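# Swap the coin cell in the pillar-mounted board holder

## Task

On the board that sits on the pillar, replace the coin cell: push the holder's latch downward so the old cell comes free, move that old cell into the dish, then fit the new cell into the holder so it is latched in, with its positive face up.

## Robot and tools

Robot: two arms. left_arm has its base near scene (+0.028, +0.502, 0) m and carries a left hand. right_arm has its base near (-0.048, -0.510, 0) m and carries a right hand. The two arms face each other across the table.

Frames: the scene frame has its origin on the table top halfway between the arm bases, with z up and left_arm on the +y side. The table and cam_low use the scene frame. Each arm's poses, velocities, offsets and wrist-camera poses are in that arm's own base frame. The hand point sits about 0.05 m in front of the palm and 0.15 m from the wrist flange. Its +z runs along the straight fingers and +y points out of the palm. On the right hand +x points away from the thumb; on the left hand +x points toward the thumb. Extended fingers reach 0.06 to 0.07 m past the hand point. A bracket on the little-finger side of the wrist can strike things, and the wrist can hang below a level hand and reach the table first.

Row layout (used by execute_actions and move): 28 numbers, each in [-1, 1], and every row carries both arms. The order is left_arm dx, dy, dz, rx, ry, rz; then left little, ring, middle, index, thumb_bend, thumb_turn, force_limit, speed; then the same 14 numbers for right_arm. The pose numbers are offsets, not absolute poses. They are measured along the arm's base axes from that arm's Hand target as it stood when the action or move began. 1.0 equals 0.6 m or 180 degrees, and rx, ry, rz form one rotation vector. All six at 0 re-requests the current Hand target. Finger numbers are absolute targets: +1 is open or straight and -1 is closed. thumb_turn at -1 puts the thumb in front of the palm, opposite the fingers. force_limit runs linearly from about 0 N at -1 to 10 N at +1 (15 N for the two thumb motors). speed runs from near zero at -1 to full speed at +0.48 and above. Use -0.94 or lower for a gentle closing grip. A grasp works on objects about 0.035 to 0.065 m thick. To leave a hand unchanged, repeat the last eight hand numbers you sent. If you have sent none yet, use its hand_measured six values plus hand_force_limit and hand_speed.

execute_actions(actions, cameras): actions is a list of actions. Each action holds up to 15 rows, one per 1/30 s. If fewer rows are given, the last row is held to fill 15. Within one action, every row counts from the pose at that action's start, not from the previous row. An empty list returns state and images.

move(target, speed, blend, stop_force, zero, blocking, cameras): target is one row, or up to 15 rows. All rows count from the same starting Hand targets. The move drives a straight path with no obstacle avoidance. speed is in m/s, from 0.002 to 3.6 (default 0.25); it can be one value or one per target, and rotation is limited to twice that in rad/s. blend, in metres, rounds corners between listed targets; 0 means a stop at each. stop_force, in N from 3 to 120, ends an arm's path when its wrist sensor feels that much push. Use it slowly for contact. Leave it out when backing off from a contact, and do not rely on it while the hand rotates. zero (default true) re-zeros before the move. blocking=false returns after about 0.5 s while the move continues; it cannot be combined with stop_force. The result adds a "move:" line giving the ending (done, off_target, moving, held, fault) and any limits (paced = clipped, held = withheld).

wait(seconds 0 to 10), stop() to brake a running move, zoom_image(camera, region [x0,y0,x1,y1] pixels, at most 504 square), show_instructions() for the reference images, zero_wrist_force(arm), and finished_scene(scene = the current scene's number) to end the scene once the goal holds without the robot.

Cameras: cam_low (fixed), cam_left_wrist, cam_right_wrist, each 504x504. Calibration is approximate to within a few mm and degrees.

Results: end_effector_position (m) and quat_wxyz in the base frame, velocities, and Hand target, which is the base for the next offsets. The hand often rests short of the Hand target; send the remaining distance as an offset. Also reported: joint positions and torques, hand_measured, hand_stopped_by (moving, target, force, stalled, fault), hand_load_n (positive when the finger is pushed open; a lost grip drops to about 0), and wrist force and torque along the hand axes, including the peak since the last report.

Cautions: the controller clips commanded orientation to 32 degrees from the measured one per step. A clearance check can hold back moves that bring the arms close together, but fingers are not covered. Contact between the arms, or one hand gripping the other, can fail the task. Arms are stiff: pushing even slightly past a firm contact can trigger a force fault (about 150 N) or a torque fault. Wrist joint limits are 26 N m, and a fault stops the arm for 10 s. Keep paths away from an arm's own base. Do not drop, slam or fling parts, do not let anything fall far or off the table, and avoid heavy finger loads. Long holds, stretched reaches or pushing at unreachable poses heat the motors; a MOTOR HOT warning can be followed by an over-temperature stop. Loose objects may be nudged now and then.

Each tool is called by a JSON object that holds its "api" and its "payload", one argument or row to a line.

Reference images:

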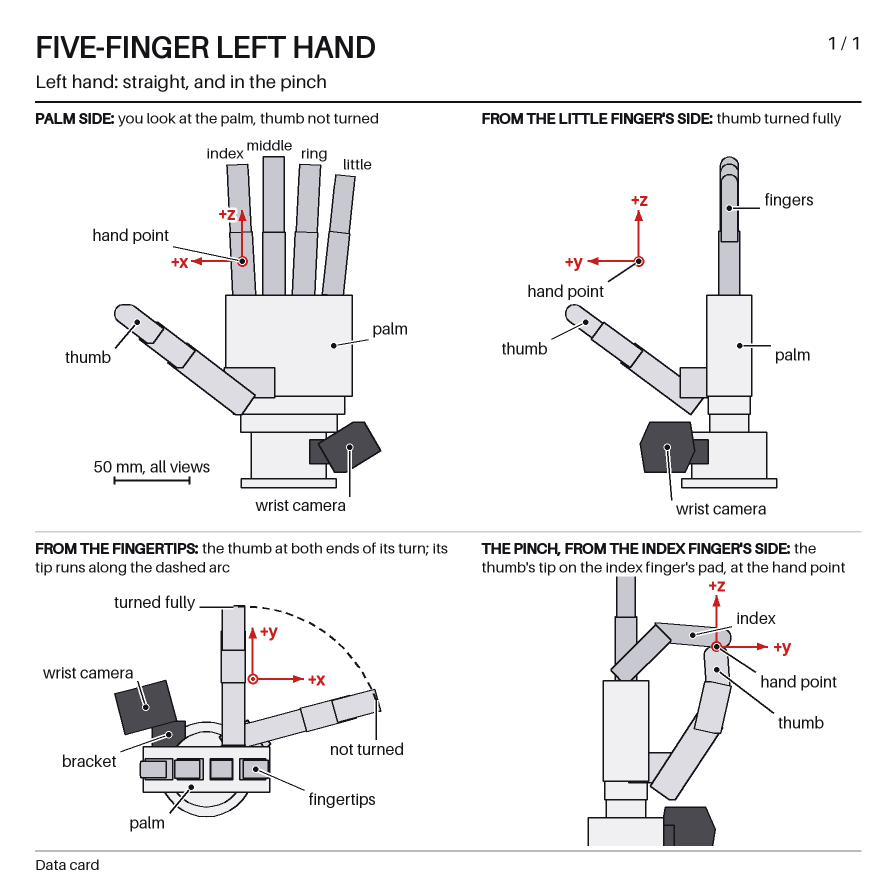

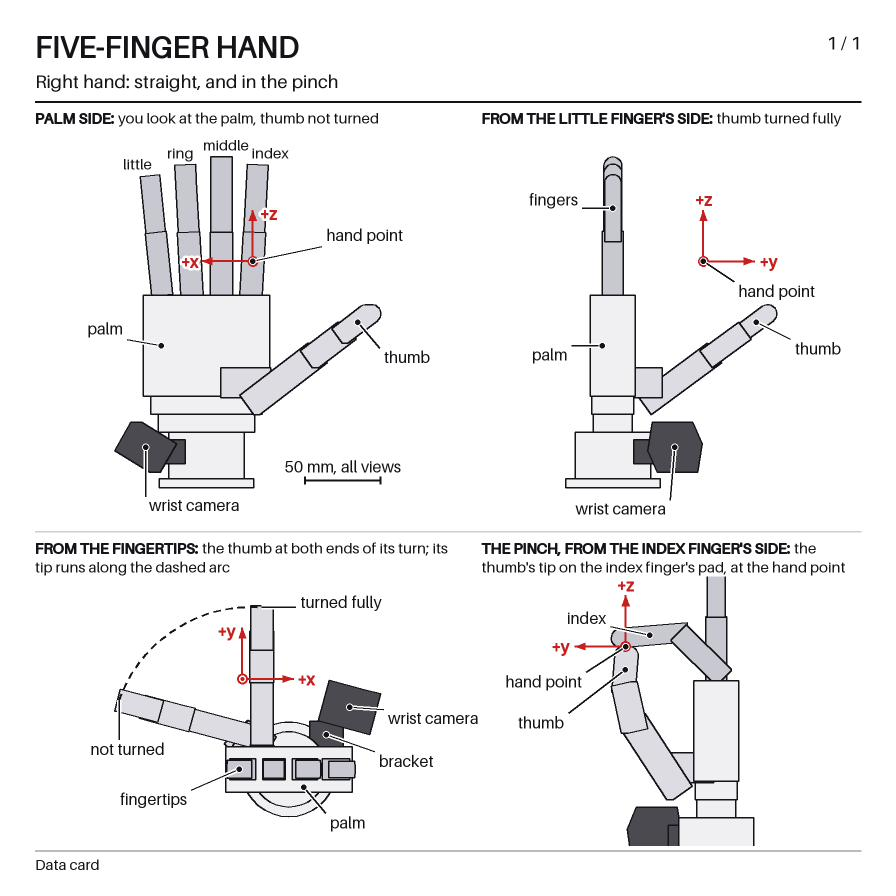

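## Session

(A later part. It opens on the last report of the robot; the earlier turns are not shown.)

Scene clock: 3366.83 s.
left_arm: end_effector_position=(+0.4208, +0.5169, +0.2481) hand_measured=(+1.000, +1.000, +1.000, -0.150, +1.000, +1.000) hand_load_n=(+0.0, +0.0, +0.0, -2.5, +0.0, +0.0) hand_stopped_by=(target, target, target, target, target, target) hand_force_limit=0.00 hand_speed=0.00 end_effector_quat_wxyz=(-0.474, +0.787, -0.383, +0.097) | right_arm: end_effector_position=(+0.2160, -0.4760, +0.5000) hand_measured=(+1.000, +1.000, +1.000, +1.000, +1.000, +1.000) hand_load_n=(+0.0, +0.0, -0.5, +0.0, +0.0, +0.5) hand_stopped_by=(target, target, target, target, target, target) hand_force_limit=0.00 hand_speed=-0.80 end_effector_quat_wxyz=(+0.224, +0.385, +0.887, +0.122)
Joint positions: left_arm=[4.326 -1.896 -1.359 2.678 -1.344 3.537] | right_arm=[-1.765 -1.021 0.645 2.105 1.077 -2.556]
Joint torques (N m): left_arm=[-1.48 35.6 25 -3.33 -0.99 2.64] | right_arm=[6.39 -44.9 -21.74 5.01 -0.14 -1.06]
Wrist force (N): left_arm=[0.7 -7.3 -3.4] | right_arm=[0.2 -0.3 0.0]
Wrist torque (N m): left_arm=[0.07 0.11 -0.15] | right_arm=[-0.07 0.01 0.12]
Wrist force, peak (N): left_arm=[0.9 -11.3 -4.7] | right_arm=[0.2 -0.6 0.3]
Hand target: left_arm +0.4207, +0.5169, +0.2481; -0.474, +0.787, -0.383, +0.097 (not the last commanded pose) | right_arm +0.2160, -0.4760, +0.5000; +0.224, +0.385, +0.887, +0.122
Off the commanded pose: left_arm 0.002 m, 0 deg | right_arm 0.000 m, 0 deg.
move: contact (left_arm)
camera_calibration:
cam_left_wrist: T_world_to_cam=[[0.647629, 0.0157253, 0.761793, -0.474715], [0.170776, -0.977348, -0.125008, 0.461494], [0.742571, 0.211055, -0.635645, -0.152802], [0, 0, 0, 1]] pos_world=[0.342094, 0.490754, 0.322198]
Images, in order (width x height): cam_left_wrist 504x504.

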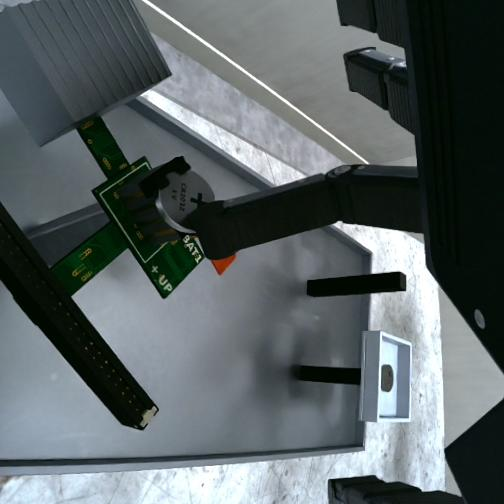

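{"api": "move", "payload": {
  "target": [0,0,-0.01,0,0,0,1,1,1,-0.15,1,1,0,0,0,0,0,0,0,0,1,1,1,1,1,1,0,-0.8],
  "speed": 0.005,
  "stop_force": 16,
  "zero": false
}}

{"api": "move", "payload": {
  "target": [
    [0,0,0.015,0,0,0,1,1,1,-0.15,1,1,0,0,0,0,0,0,0,0,1,1,1,1,1,1,0,-0.8],
    [0.01,-0.01,0.03,0,0,0,1,1,1,-0.15,1,1,0,0,0,0,0,0,0,0,1,1,1,1,1,1,0,-0.8]
  ],
  "speed": [0.015,0.05],
  "cameras": ["cam_left_wrist"]
}}

{"api": "zoom_image", "payload": {
  "camera": "cam_left_wrist",
  "region": [90, 120, 230, 260]
}}

Scene clock: 3375.73 s.
left_arm: end_effector_position=(+0.4208, +0.5169, +0.2477) hand_measured=(+1.000, +1.000, +1.000, -0.150, +1.000, +1.000) hand_load_n=(+0.0, +0.0, +0.0, -3.5, +0.0, +0.0) hand_stopped_by=(target, target, target, target, target, target) hand_force_limit=0.00 hand_speed=0.00 end_effector_quat_wxyz=(-0.474, +0.787, -0.383, +0.097) | right_arm: end_effector_position=(+0.2160, -0.4760, +0.5000) hand_measured=(+1.000, +1.000, +1.000, +1.000, +1.000, +1.000) hand_load_n=(+0.0, +0.0, +0.0, +0.0, +0.0, +0.0) hand_stopped_by=(target, target, target, target, target, target) hand_force_limit=0.00 hand_speed=-0.80 end_effector_quat_wxyz=(+0.224, +0.385, +0.887, +0.122)
Joint positions: left_arm=[4.326 -1.896 -1.36 2.679 -1.344 3.537] | right_arm=[-1.765 -1.021 0.645 2.105 1.077 -2.556]
Joint torques (N m): left_arm=[5.18 26.39 22.06 -3.83 -0.57 2.99] | right_arm=[6.96 -45.71 -21.49 4.93 -0.13 -1.06]
Wrist force (N): left_arm=[1.5 -12.5 -5.2] | right_arm=[0.1 -0.5 0.0]
Wrist torque (N m): left_arm=[-0.06 0.11 -0.12] | right_arm=[-0.10 0.03 0.11]
Wrist force, peak (N): left_arm=[1.1 -15.8 -6.6] | right_arm=[0.0 -0.6 -0.3]
Hand target: left_arm +0.4208, +0.5170, +0.2477; -0.474, +0.787, -0.383, +0.097 (not the last commanded pose) | right_arm +0.2160, -0.4760, +0.5000; +0.224, +0.385, +0.887, +0.122
Off the commanded pose: left_arm 0.006 m, 0 deg | right_arm 0.000 m, 0 deg.
move: contact (left_arm)

Scene clock: 3377.13 s.
left_arm: end_effector_position=(+0.4267, +0.5110, +0.2657) hand_measured=(+1.000, +1.000, +1.000, -0.150, +1.000, +1.000) hand_load_n=(+0.0, -0.5, +0.0, +0.0, +0.0, -0.5) hand_stopped_by=(target, target, target, target, target, target) hand_force_limit=0.00 hand_speed=0.00 end_effector_quat_wxyz=(-0.474, +0.787, -0.383, +0.097) | right_arm: end_effector_position=(+0.2160, -0.4760, +0.5000) hand_measured=(+1.000, +1.000, +1.000, +1.000, +1.000, +1.000) hand_load_n=(+0.0, +0.0, +0.0, +0.0, -0.5, +0.0) hand_stopped_by=(target, target, target, target, target, target) hand_force_limit=0.00 hand_speed=-0.80 end_effector_quat_wxyz=(+0.224, +0.385, +0.887, +0.122)
Joint positions: left_arm=[4.309 -1.889 -1.323 2.637 -1.358 3.528] | right_arm=[-1.765 -1.021 0.645 2.105 1.077 -2.556]
Joint torques (N m): left_arm=[-7.53 50.54 28.56 -2.95 -0.93 -2.5] | right_arm=[6.44 -45.36 -22.24 4.94 -0.16 -0.99]
Wrist force (N): left_arm=[-0.1 2.0 0.9] | right_arm=[0.0 -0.2 0.2]
Wrist torque (N m): left_arm=[0.24 0.11 0.00] | right_arm=[-0.06 0.04 0.11]
Wrist force, peak (N): left_arm=[1.4 -12.3 -5.6] | right_arm=[-0.1 -0.6 -0.2]
Hand target: left_arm +0.4268, +0.5110, +0.2657; -0.474, +0.787, -0.383, +0.097 | right_arm +0.2160, -0.4760, +0.5000; +0.224, +0.385, +0.887, +0.122
Off the commanded pose: left_arm 0.000 m, 0 deg | right_arm 0.000 m, 0 deg.
move: done
camera_calibration:
cam_left_wrist: T_world_to_cam=[[0.647563, 0.0153972, 0.761856, -0.491754], [0.170743, -0.977306, -0.125377, 0.456923], [0.742636, 0.211271, -0.635497, -0.144982], [0, 0, 0, 1]] pos_world=[0.348094, 0.484756, 0.339797]
Images, in order (width x height): cam_left_wrist 504x504.

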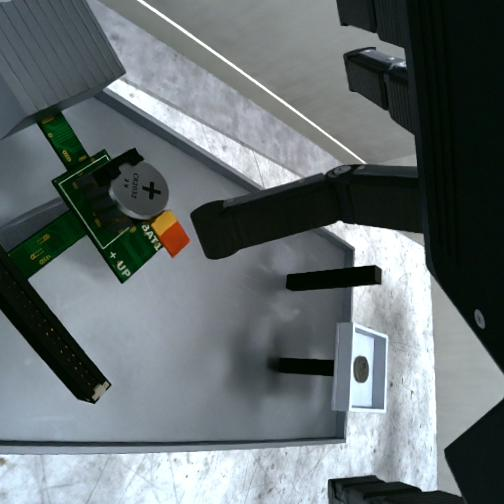

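Scaled by 3.600 from the camera's 504x504 image, which has a finer 720x720 frame.

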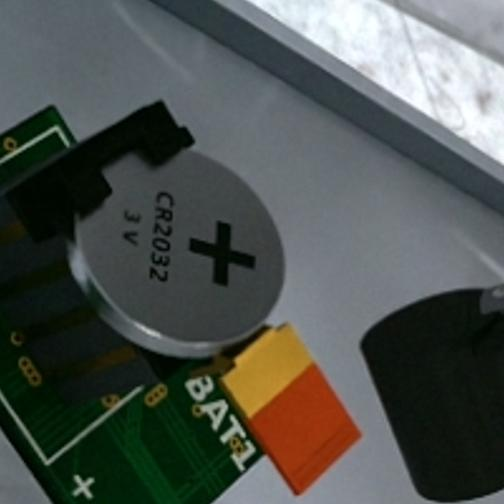

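{"api": "move", "payload": {
  "target": [
    [-0.0218,0.0219,0,-0.0474,-0.0469,0,1,1,1,-0.15,1,1,0,0,0,0,0,0,0,0,1,1,1,1,1,1,0,-0.8],
    [-0.0218,0.0219,-0.022,-0.0474,-0.0469,0,1,1,1,-0.15,1,1,0,0,0,0,0,0,0,0,1,1,1,1,1,1,0,-0.8]
  ],
  "speed": [0.06,0.03]
}}

{"api": "move", "payload": {
  "target": [0,0,-0.02,0,0,0,1,1,1,-0.15,1,1,0,0,0,0,0,0,0,0,1,1,1,1,1,1,0,-0.8],
  "speed": 0.006,
  "stop_force": 12
}}

{"api": "move", "payload": {
  "target": [0,0,-0.008,0,0,0,1,1,1,-0.15,1,1,0,0,0,0,0,0,0,0,1,1,1,1,1,1,0,-0.8],
  "speed": 0.005,
  "stop_force": 24,
  "zero": false,
  "cameras": ["cam_left_wrist"]
}}

{"api": "zoom_image", "payload": {
  "camera": "cam_left_wrist",
  "region": [110, 150, 260, 300]
}}

Scene clock: 3399.63 s.
left_arm: end_effector_position=(+0.4137, +0.5241, +0.2526) hand_measured=(+1.000, +1.000, +1.000, -0.150, +1.000, +1.000) hand_load_n=(+0.0, +0.0, +0.0, +0.0, +0.0, +0.0) hand_stopped_by=(target, target, target, target, target, target) hand_force_limit=0.00 hand_speed=0.00 end_effector_quat_wxyz=(-0.441, +0.811, -0.339, +0.183) | right_arm: end_effector_position=(+0.2160, -0.4760, +0.5000) hand_measured=(+1.000, +1.000, +1.000, +1.000, +1.000, +1.000) hand_load_n=(+0.0, +0.0, +0.0, +0.0, +0.0, +0.0) hand_stopped_by=(target, target, target, target, target, target) hand_force_limit=0.00 hand_speed=-0.80 end_effector_quat_wxyz=(+0.224, +0.385, +0.887, +0.122)
Joint positions: left_arm=[4.419 -1.93 -1.317 2.611 -1.159 3.43] | right_arm=[-1.765 -1.021 0.645 2.105 1.077 -2.556]
Joint torques (N m): left_arm=[9.26 22.72 8.33 2.45 1.98 -2.55] | right_arm=[6.44 -45.38 -21.95 5.02 -0.19 -0.98]
Wrist force (N): left_arm=[-0.3 2.1 1.0] | right_arm=[-0.2 -0.4 -0.2]
Wrist torque (N m): left_arm=[0.27 0.15 -0.06] | right_arm=[-0.06 0.09 0.10]
Wrist force, peak (N): left_arm=[-0.8 2.6 1.0] | right_arm=[0.2 -0.8 0.1]
Hand target: left_arm +0.4137, +0.5241, +0.2525; -0.441, +0.811, -0.339, +0.183 | right_arm +0.2160, -0.4760, +0.5000; +0.224, +0.385, +0.887, +0.122
Off the commanded pose: left_arm 0.000 m, 0 deg | right_arm 0.000 m, 0 deg.
move: done

Scene clock: 3401.50 s.
left_arm: end_effector_position=(+0.4137, +0.5241, +0.2476) hand_measured=(+1.000, +1.000, +1.000, -0.150, +1.000, +1.000) hand_load_n=(+0.0, +0.0, +0.0, -3.0, +0.0, +0.0) hand_stopped_by=(target, target, target, target, target, target) hand_force_limit=0.00 hand_speed=0.00 end_effector_quat_wxyz=(-0.441, +0.811, -0.339, +0.183) | right_arm: end_effector_position=(+0.2160, -0.4760, +0.5000) hand_measured=(+1.000, +1.000, +1.000, +1.000, +1.000, +1.000) hand_load_n=(+0.0, +0.0, +0.0, +0.0, +0.0, +0.0) hand_stopped_by=(target, target, target, target, target, target) hand_force_limit=0.00 hand_speed=-0.80 end_effector_quat_wxyz=(+0.224, +0.385, +0.887, +0.122)
Joint positions: left_arm=[4.419 -1.931 -1.327 2.623 -1.159 3.43] | right_arm=[-1.765 -1.021 0.645 2.105 1.077 -2.556]
Joint torques (N m): left_arm=[7.17 37.28 24.81 -3.65 -0.35 -1.55] | right_arm=[6.7 -45.36 -21.56 4.94 -0.14 -1.1]
Wrist force (N): left_arm=[1.9 -7.3 -3.2] | right_arm=[0.2 -0.5 -0.3]
Wrist torque (N m): left_arm=[0.02 0.27 -0.06] | right_arm=[-0.08 0.02 0.12]
Wrist force, peak (N): left_arm=[2.6 -9.8 -4.1] | right_arm=[-0.1 -0.4 -0.5]
Hand target: left_arm +0.4137, +0.5241, +0.2477; -0.441, +0.811, -0.339, +0.183 (not the last commanded pose) | right_arm +0.2160, -0.4760, +0.5000; +0.224, +0.385, +0.887, +0.122
Off the commanded pose: left_arm 0.007 m, 0 deg | right_arm 0.000 m, 0 deg.
move: contact (left_arm)

Scene clock: 3403.20 s.
left_arm: end_effector_position=(+0.4137, +0.5242, +0.2445) hand_measured=(+1.000, +1.000, +1.000, -0.150, +1.000, +1.000) hand_load_n=(+0.0, +0.0, +0.0, -4.0, +0.0, +0.0) hand_stopped_by=(target, target, target, target, target, target) hand_force_limit=0.00 hand_speed=0.00 end_effector_quat_wxyz=(-0.441, +0.811, -0.339, +0.183) | right_arm: end_effector_position=(+0.2160, -0.4760, +0.5000) hand_measured=(+1.000, +1.000, +1.000, +1.000, +1.000, +1.000) hand_load_n=(+0.0, +0.0, +0.0, +0.0, +0.0, +0.0) hand_stopped_by=(target, target, target, target, target, target) hand_force_limit=0.00 hand_speed=-0.80 end_effector_quat_wxyz=(+0.224, +0.385, +0.887, +0.122)
Joint positions: left_arm=[4.419 -1.932 -1.334 2.631 -1.159 3.43] | right_arm=[-1.765 -1.021 0.645 2.105 1.077 -2.556]
Joint torques (N m): left_arm=[5.76 17.35 17.5 -5.47 -0.74 -0.73] | right_arm=[6.34 -45.33 -21.44 4.97 -0.19 -1.01]
Wrist force (N): left_arm=[0.8 -21.3 -7.9] | right_arm=[0.4 -0.5 -0.2]
Wrist torque (N m): left_arm=[-0.01 0.15 0.04] | right_arm=[-0.07 0.00 0.12]
Wrist force, peak (N): left_arm=[1.2 -24.2 -9.4] | right_arm=[0.1 -0.7 0.0]
Hand target: left_arm +0.4137, +0.5242, +0.2445; -0.441, +0.811, -0.339, +0.183 (not the last commanded pose) | right_arm +0.2160, -0.4760, +0.5000; +0.224, +0.385, +0.887, +0.122
Off the commanded pose: left_arm 0.002 m, 0 deg | right_arm 0.000 m, 0 deg.
move: contact (left_arm)
camera_calibration:
cam_left_wrist: T_world_to_cam=[[0.5291, 0.134688, 0.837802, -0.499431], [0.176574, -0.983186, 0.0465484, 0.428032], [0.829985, 0.123305, -0.543987, -0.16393], [0, 0, 0, 1]] pos_world=[0.324729, 0.508316, 0.309324]
Images, in order (width x height): cam_left_wrist 504x504.

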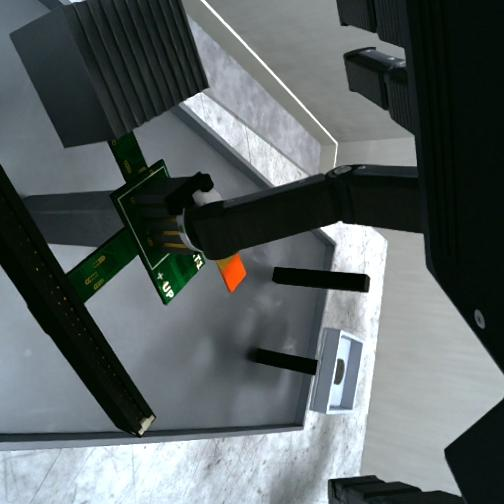

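Scaled by 3.360 from the camera's 504x504 image, which has a finer 720x720 frame.

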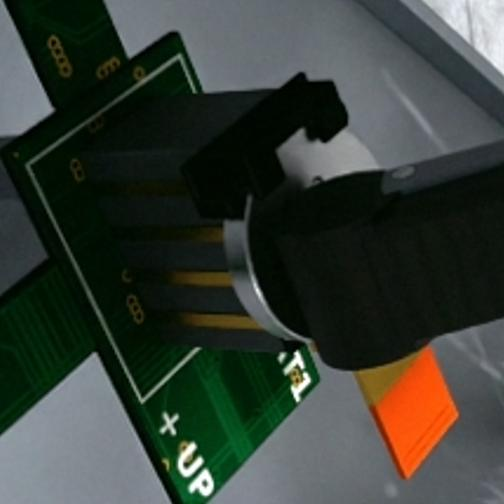

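{"api": "move", "payload": {
  "target": [
    [0,0,0.02,0,0,0,1,1,1,-0.15,1,1,0,0,0,0,0,0,0,0,1,1,1,1,1,1,0,-0.8],
    [0.02,-0.02,0.05,0,0,0,1,1,1,-0.15,1,1,0,0,0,0,0,0,0,0,1,1,1,1,1,1,0,-0.8]
  ],
  "speed": [0.015,0.06],
  "cameras": ["cam_left_wrist","cam_right_wrist"]
}}

{"api": "zoom_image", "payload": {
  "camera": "cam_left_wrist",
  "region": [60, 100, 200, 240]
}}

{"api": "zoom_image", "payload": {
  "camera": "cam_right_wrist",
  "region": [225, 235, 275, 285]
}}

Scene clock: 3411.40 s.
left_arm: end_effector_position=(+0.4257, +0.5122, +0.2744) hand_measured=(+1.000, +1.000, +1.000, -0.150, +1.000, +1.000) hand_load_n=(+0.0, +0.0, -0.5, +0.0, +0.0, +0.0) hand_stopped_by=(target, target, target, target, target, target) hand_force_limit=0.00 hand_speed=0.00 end_effector_quat_wxyz=(-0.441, +0.811, -0.339, +0.183) | right_arm: end_effector_position=(+0.2160, -0.4760, +0.5000) hand_measured=(+1.000, +1.000, +1.000, +1.000, +1.000, +1.000) hand_load_n=(+0.0, +0.0, +0.0, +0.0, +0.0, +0.0) hand_stopped_by=(target, target, target, target, target, target) hand_force_limit=0.00 hand_speed=-0.80 end_effector_quat_wxyz=(+0.224, +0.385, +0.887, +0.122)
Joint positions: left_arm=[4.388 -1.915 -1.28 2.567 -1.185 3.41] | right_arm=[-1.765 -1.021 0.645 2.105 1.077 -2.556]
Joint torques (N m): left_arm=[-8.23 51.4 28.38 -2.89 -0.81 -2.37] | right_arm=[6.56 -45.61 -21.61 5.02 -0.23 -1.02]
Wrist force (N): left_arm=[0.0 2.3 0.8] | right_arm=[0.1 -0.5 0.0]
Wrist torque (N m): left_arm=[0.29 0.10 -0.04] | right_arm=[-0.08 0.03 0.10]
Wrist force, peak (N): left_arm=[0.6 -21.5 -8.0] | right_arm=[0.0 -0.8 -0.3]
Hand target: left_arm +0.4257, +0.5122, +0.2745; -0.441, +0.811, -0.339, +0.183 | right_arm +0.2160, -0.4760, +0.5000; +0.224, +0.385, +0.887, +0.122
Off the commanded pose: left_arm 0.000 m, 0 deg | right_arm 0.000 m, 0 deg.
move: done
camera_calibration:
cam_left_wrist: T_world_to_cam=[[0.529115, 0.134606, 0.837806, -0.52918], [0.176529, -0.983197, 0.0464784, 0.412768], [0.829985, 0.123305, -0.543986, -0.156145], [0, 0, 0, 1]] pos_world=[0.336729, 0.496317, 0.339224]
cam_right_wrist: T_world_to_cam=[[0.517706, 0.797935, 0.308674, 0.126307], [0.368935, -0.533728, 0.760934, -0.716027], [0.771924, -0.28006, -0.570701, 0.0929798], [0, 0, 0, 1]] pos_world=[0.127004, -0.456909, 0.558926]
Images, in order (width x height): cam_left_wrist 504x504, cam_right_wrist 504x504.

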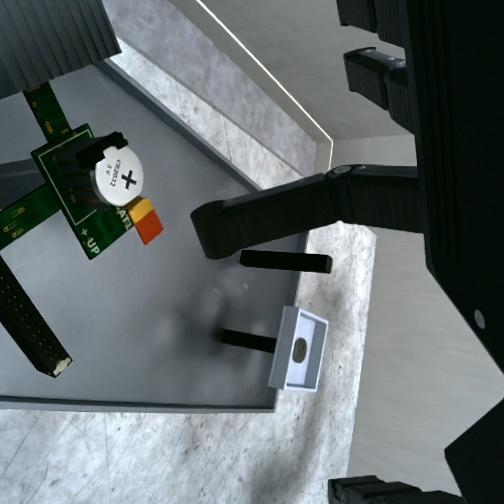

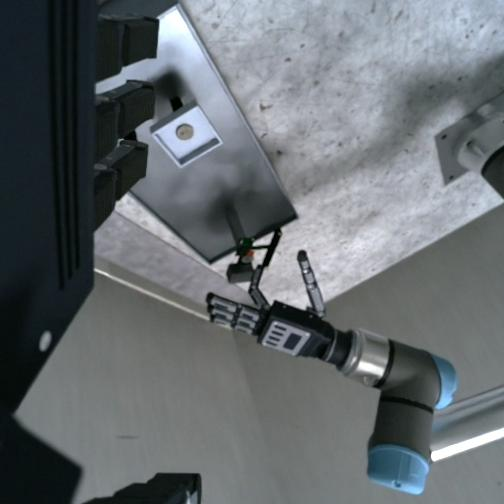

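Scaled by 3.600 from the camera's 504x504 image, which has a finer 720x720 frame.

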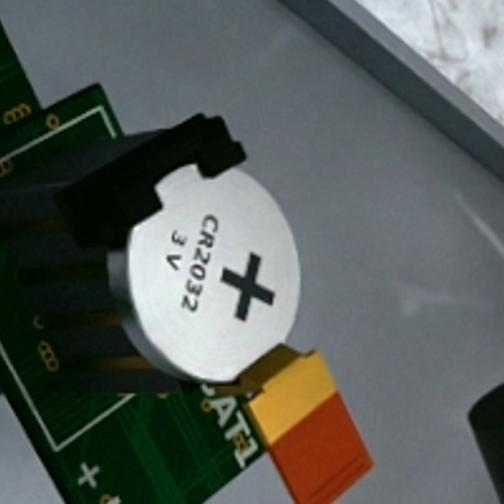

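Scaled by 10.080 from the camera's 504x504 image, which has a finer 720x720 frame.

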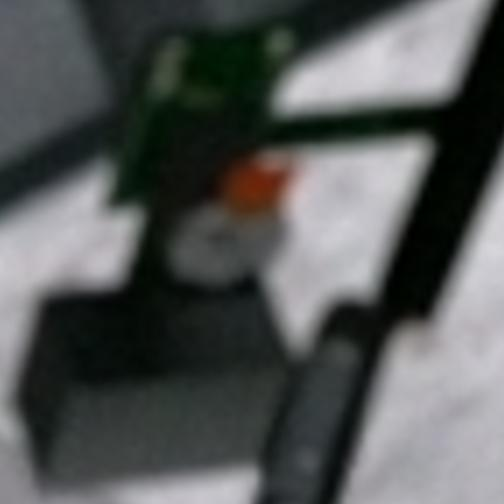

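{"api": "finished_scene", "payload": {
  "scene": 2
}}

The scene is finished: the task was done.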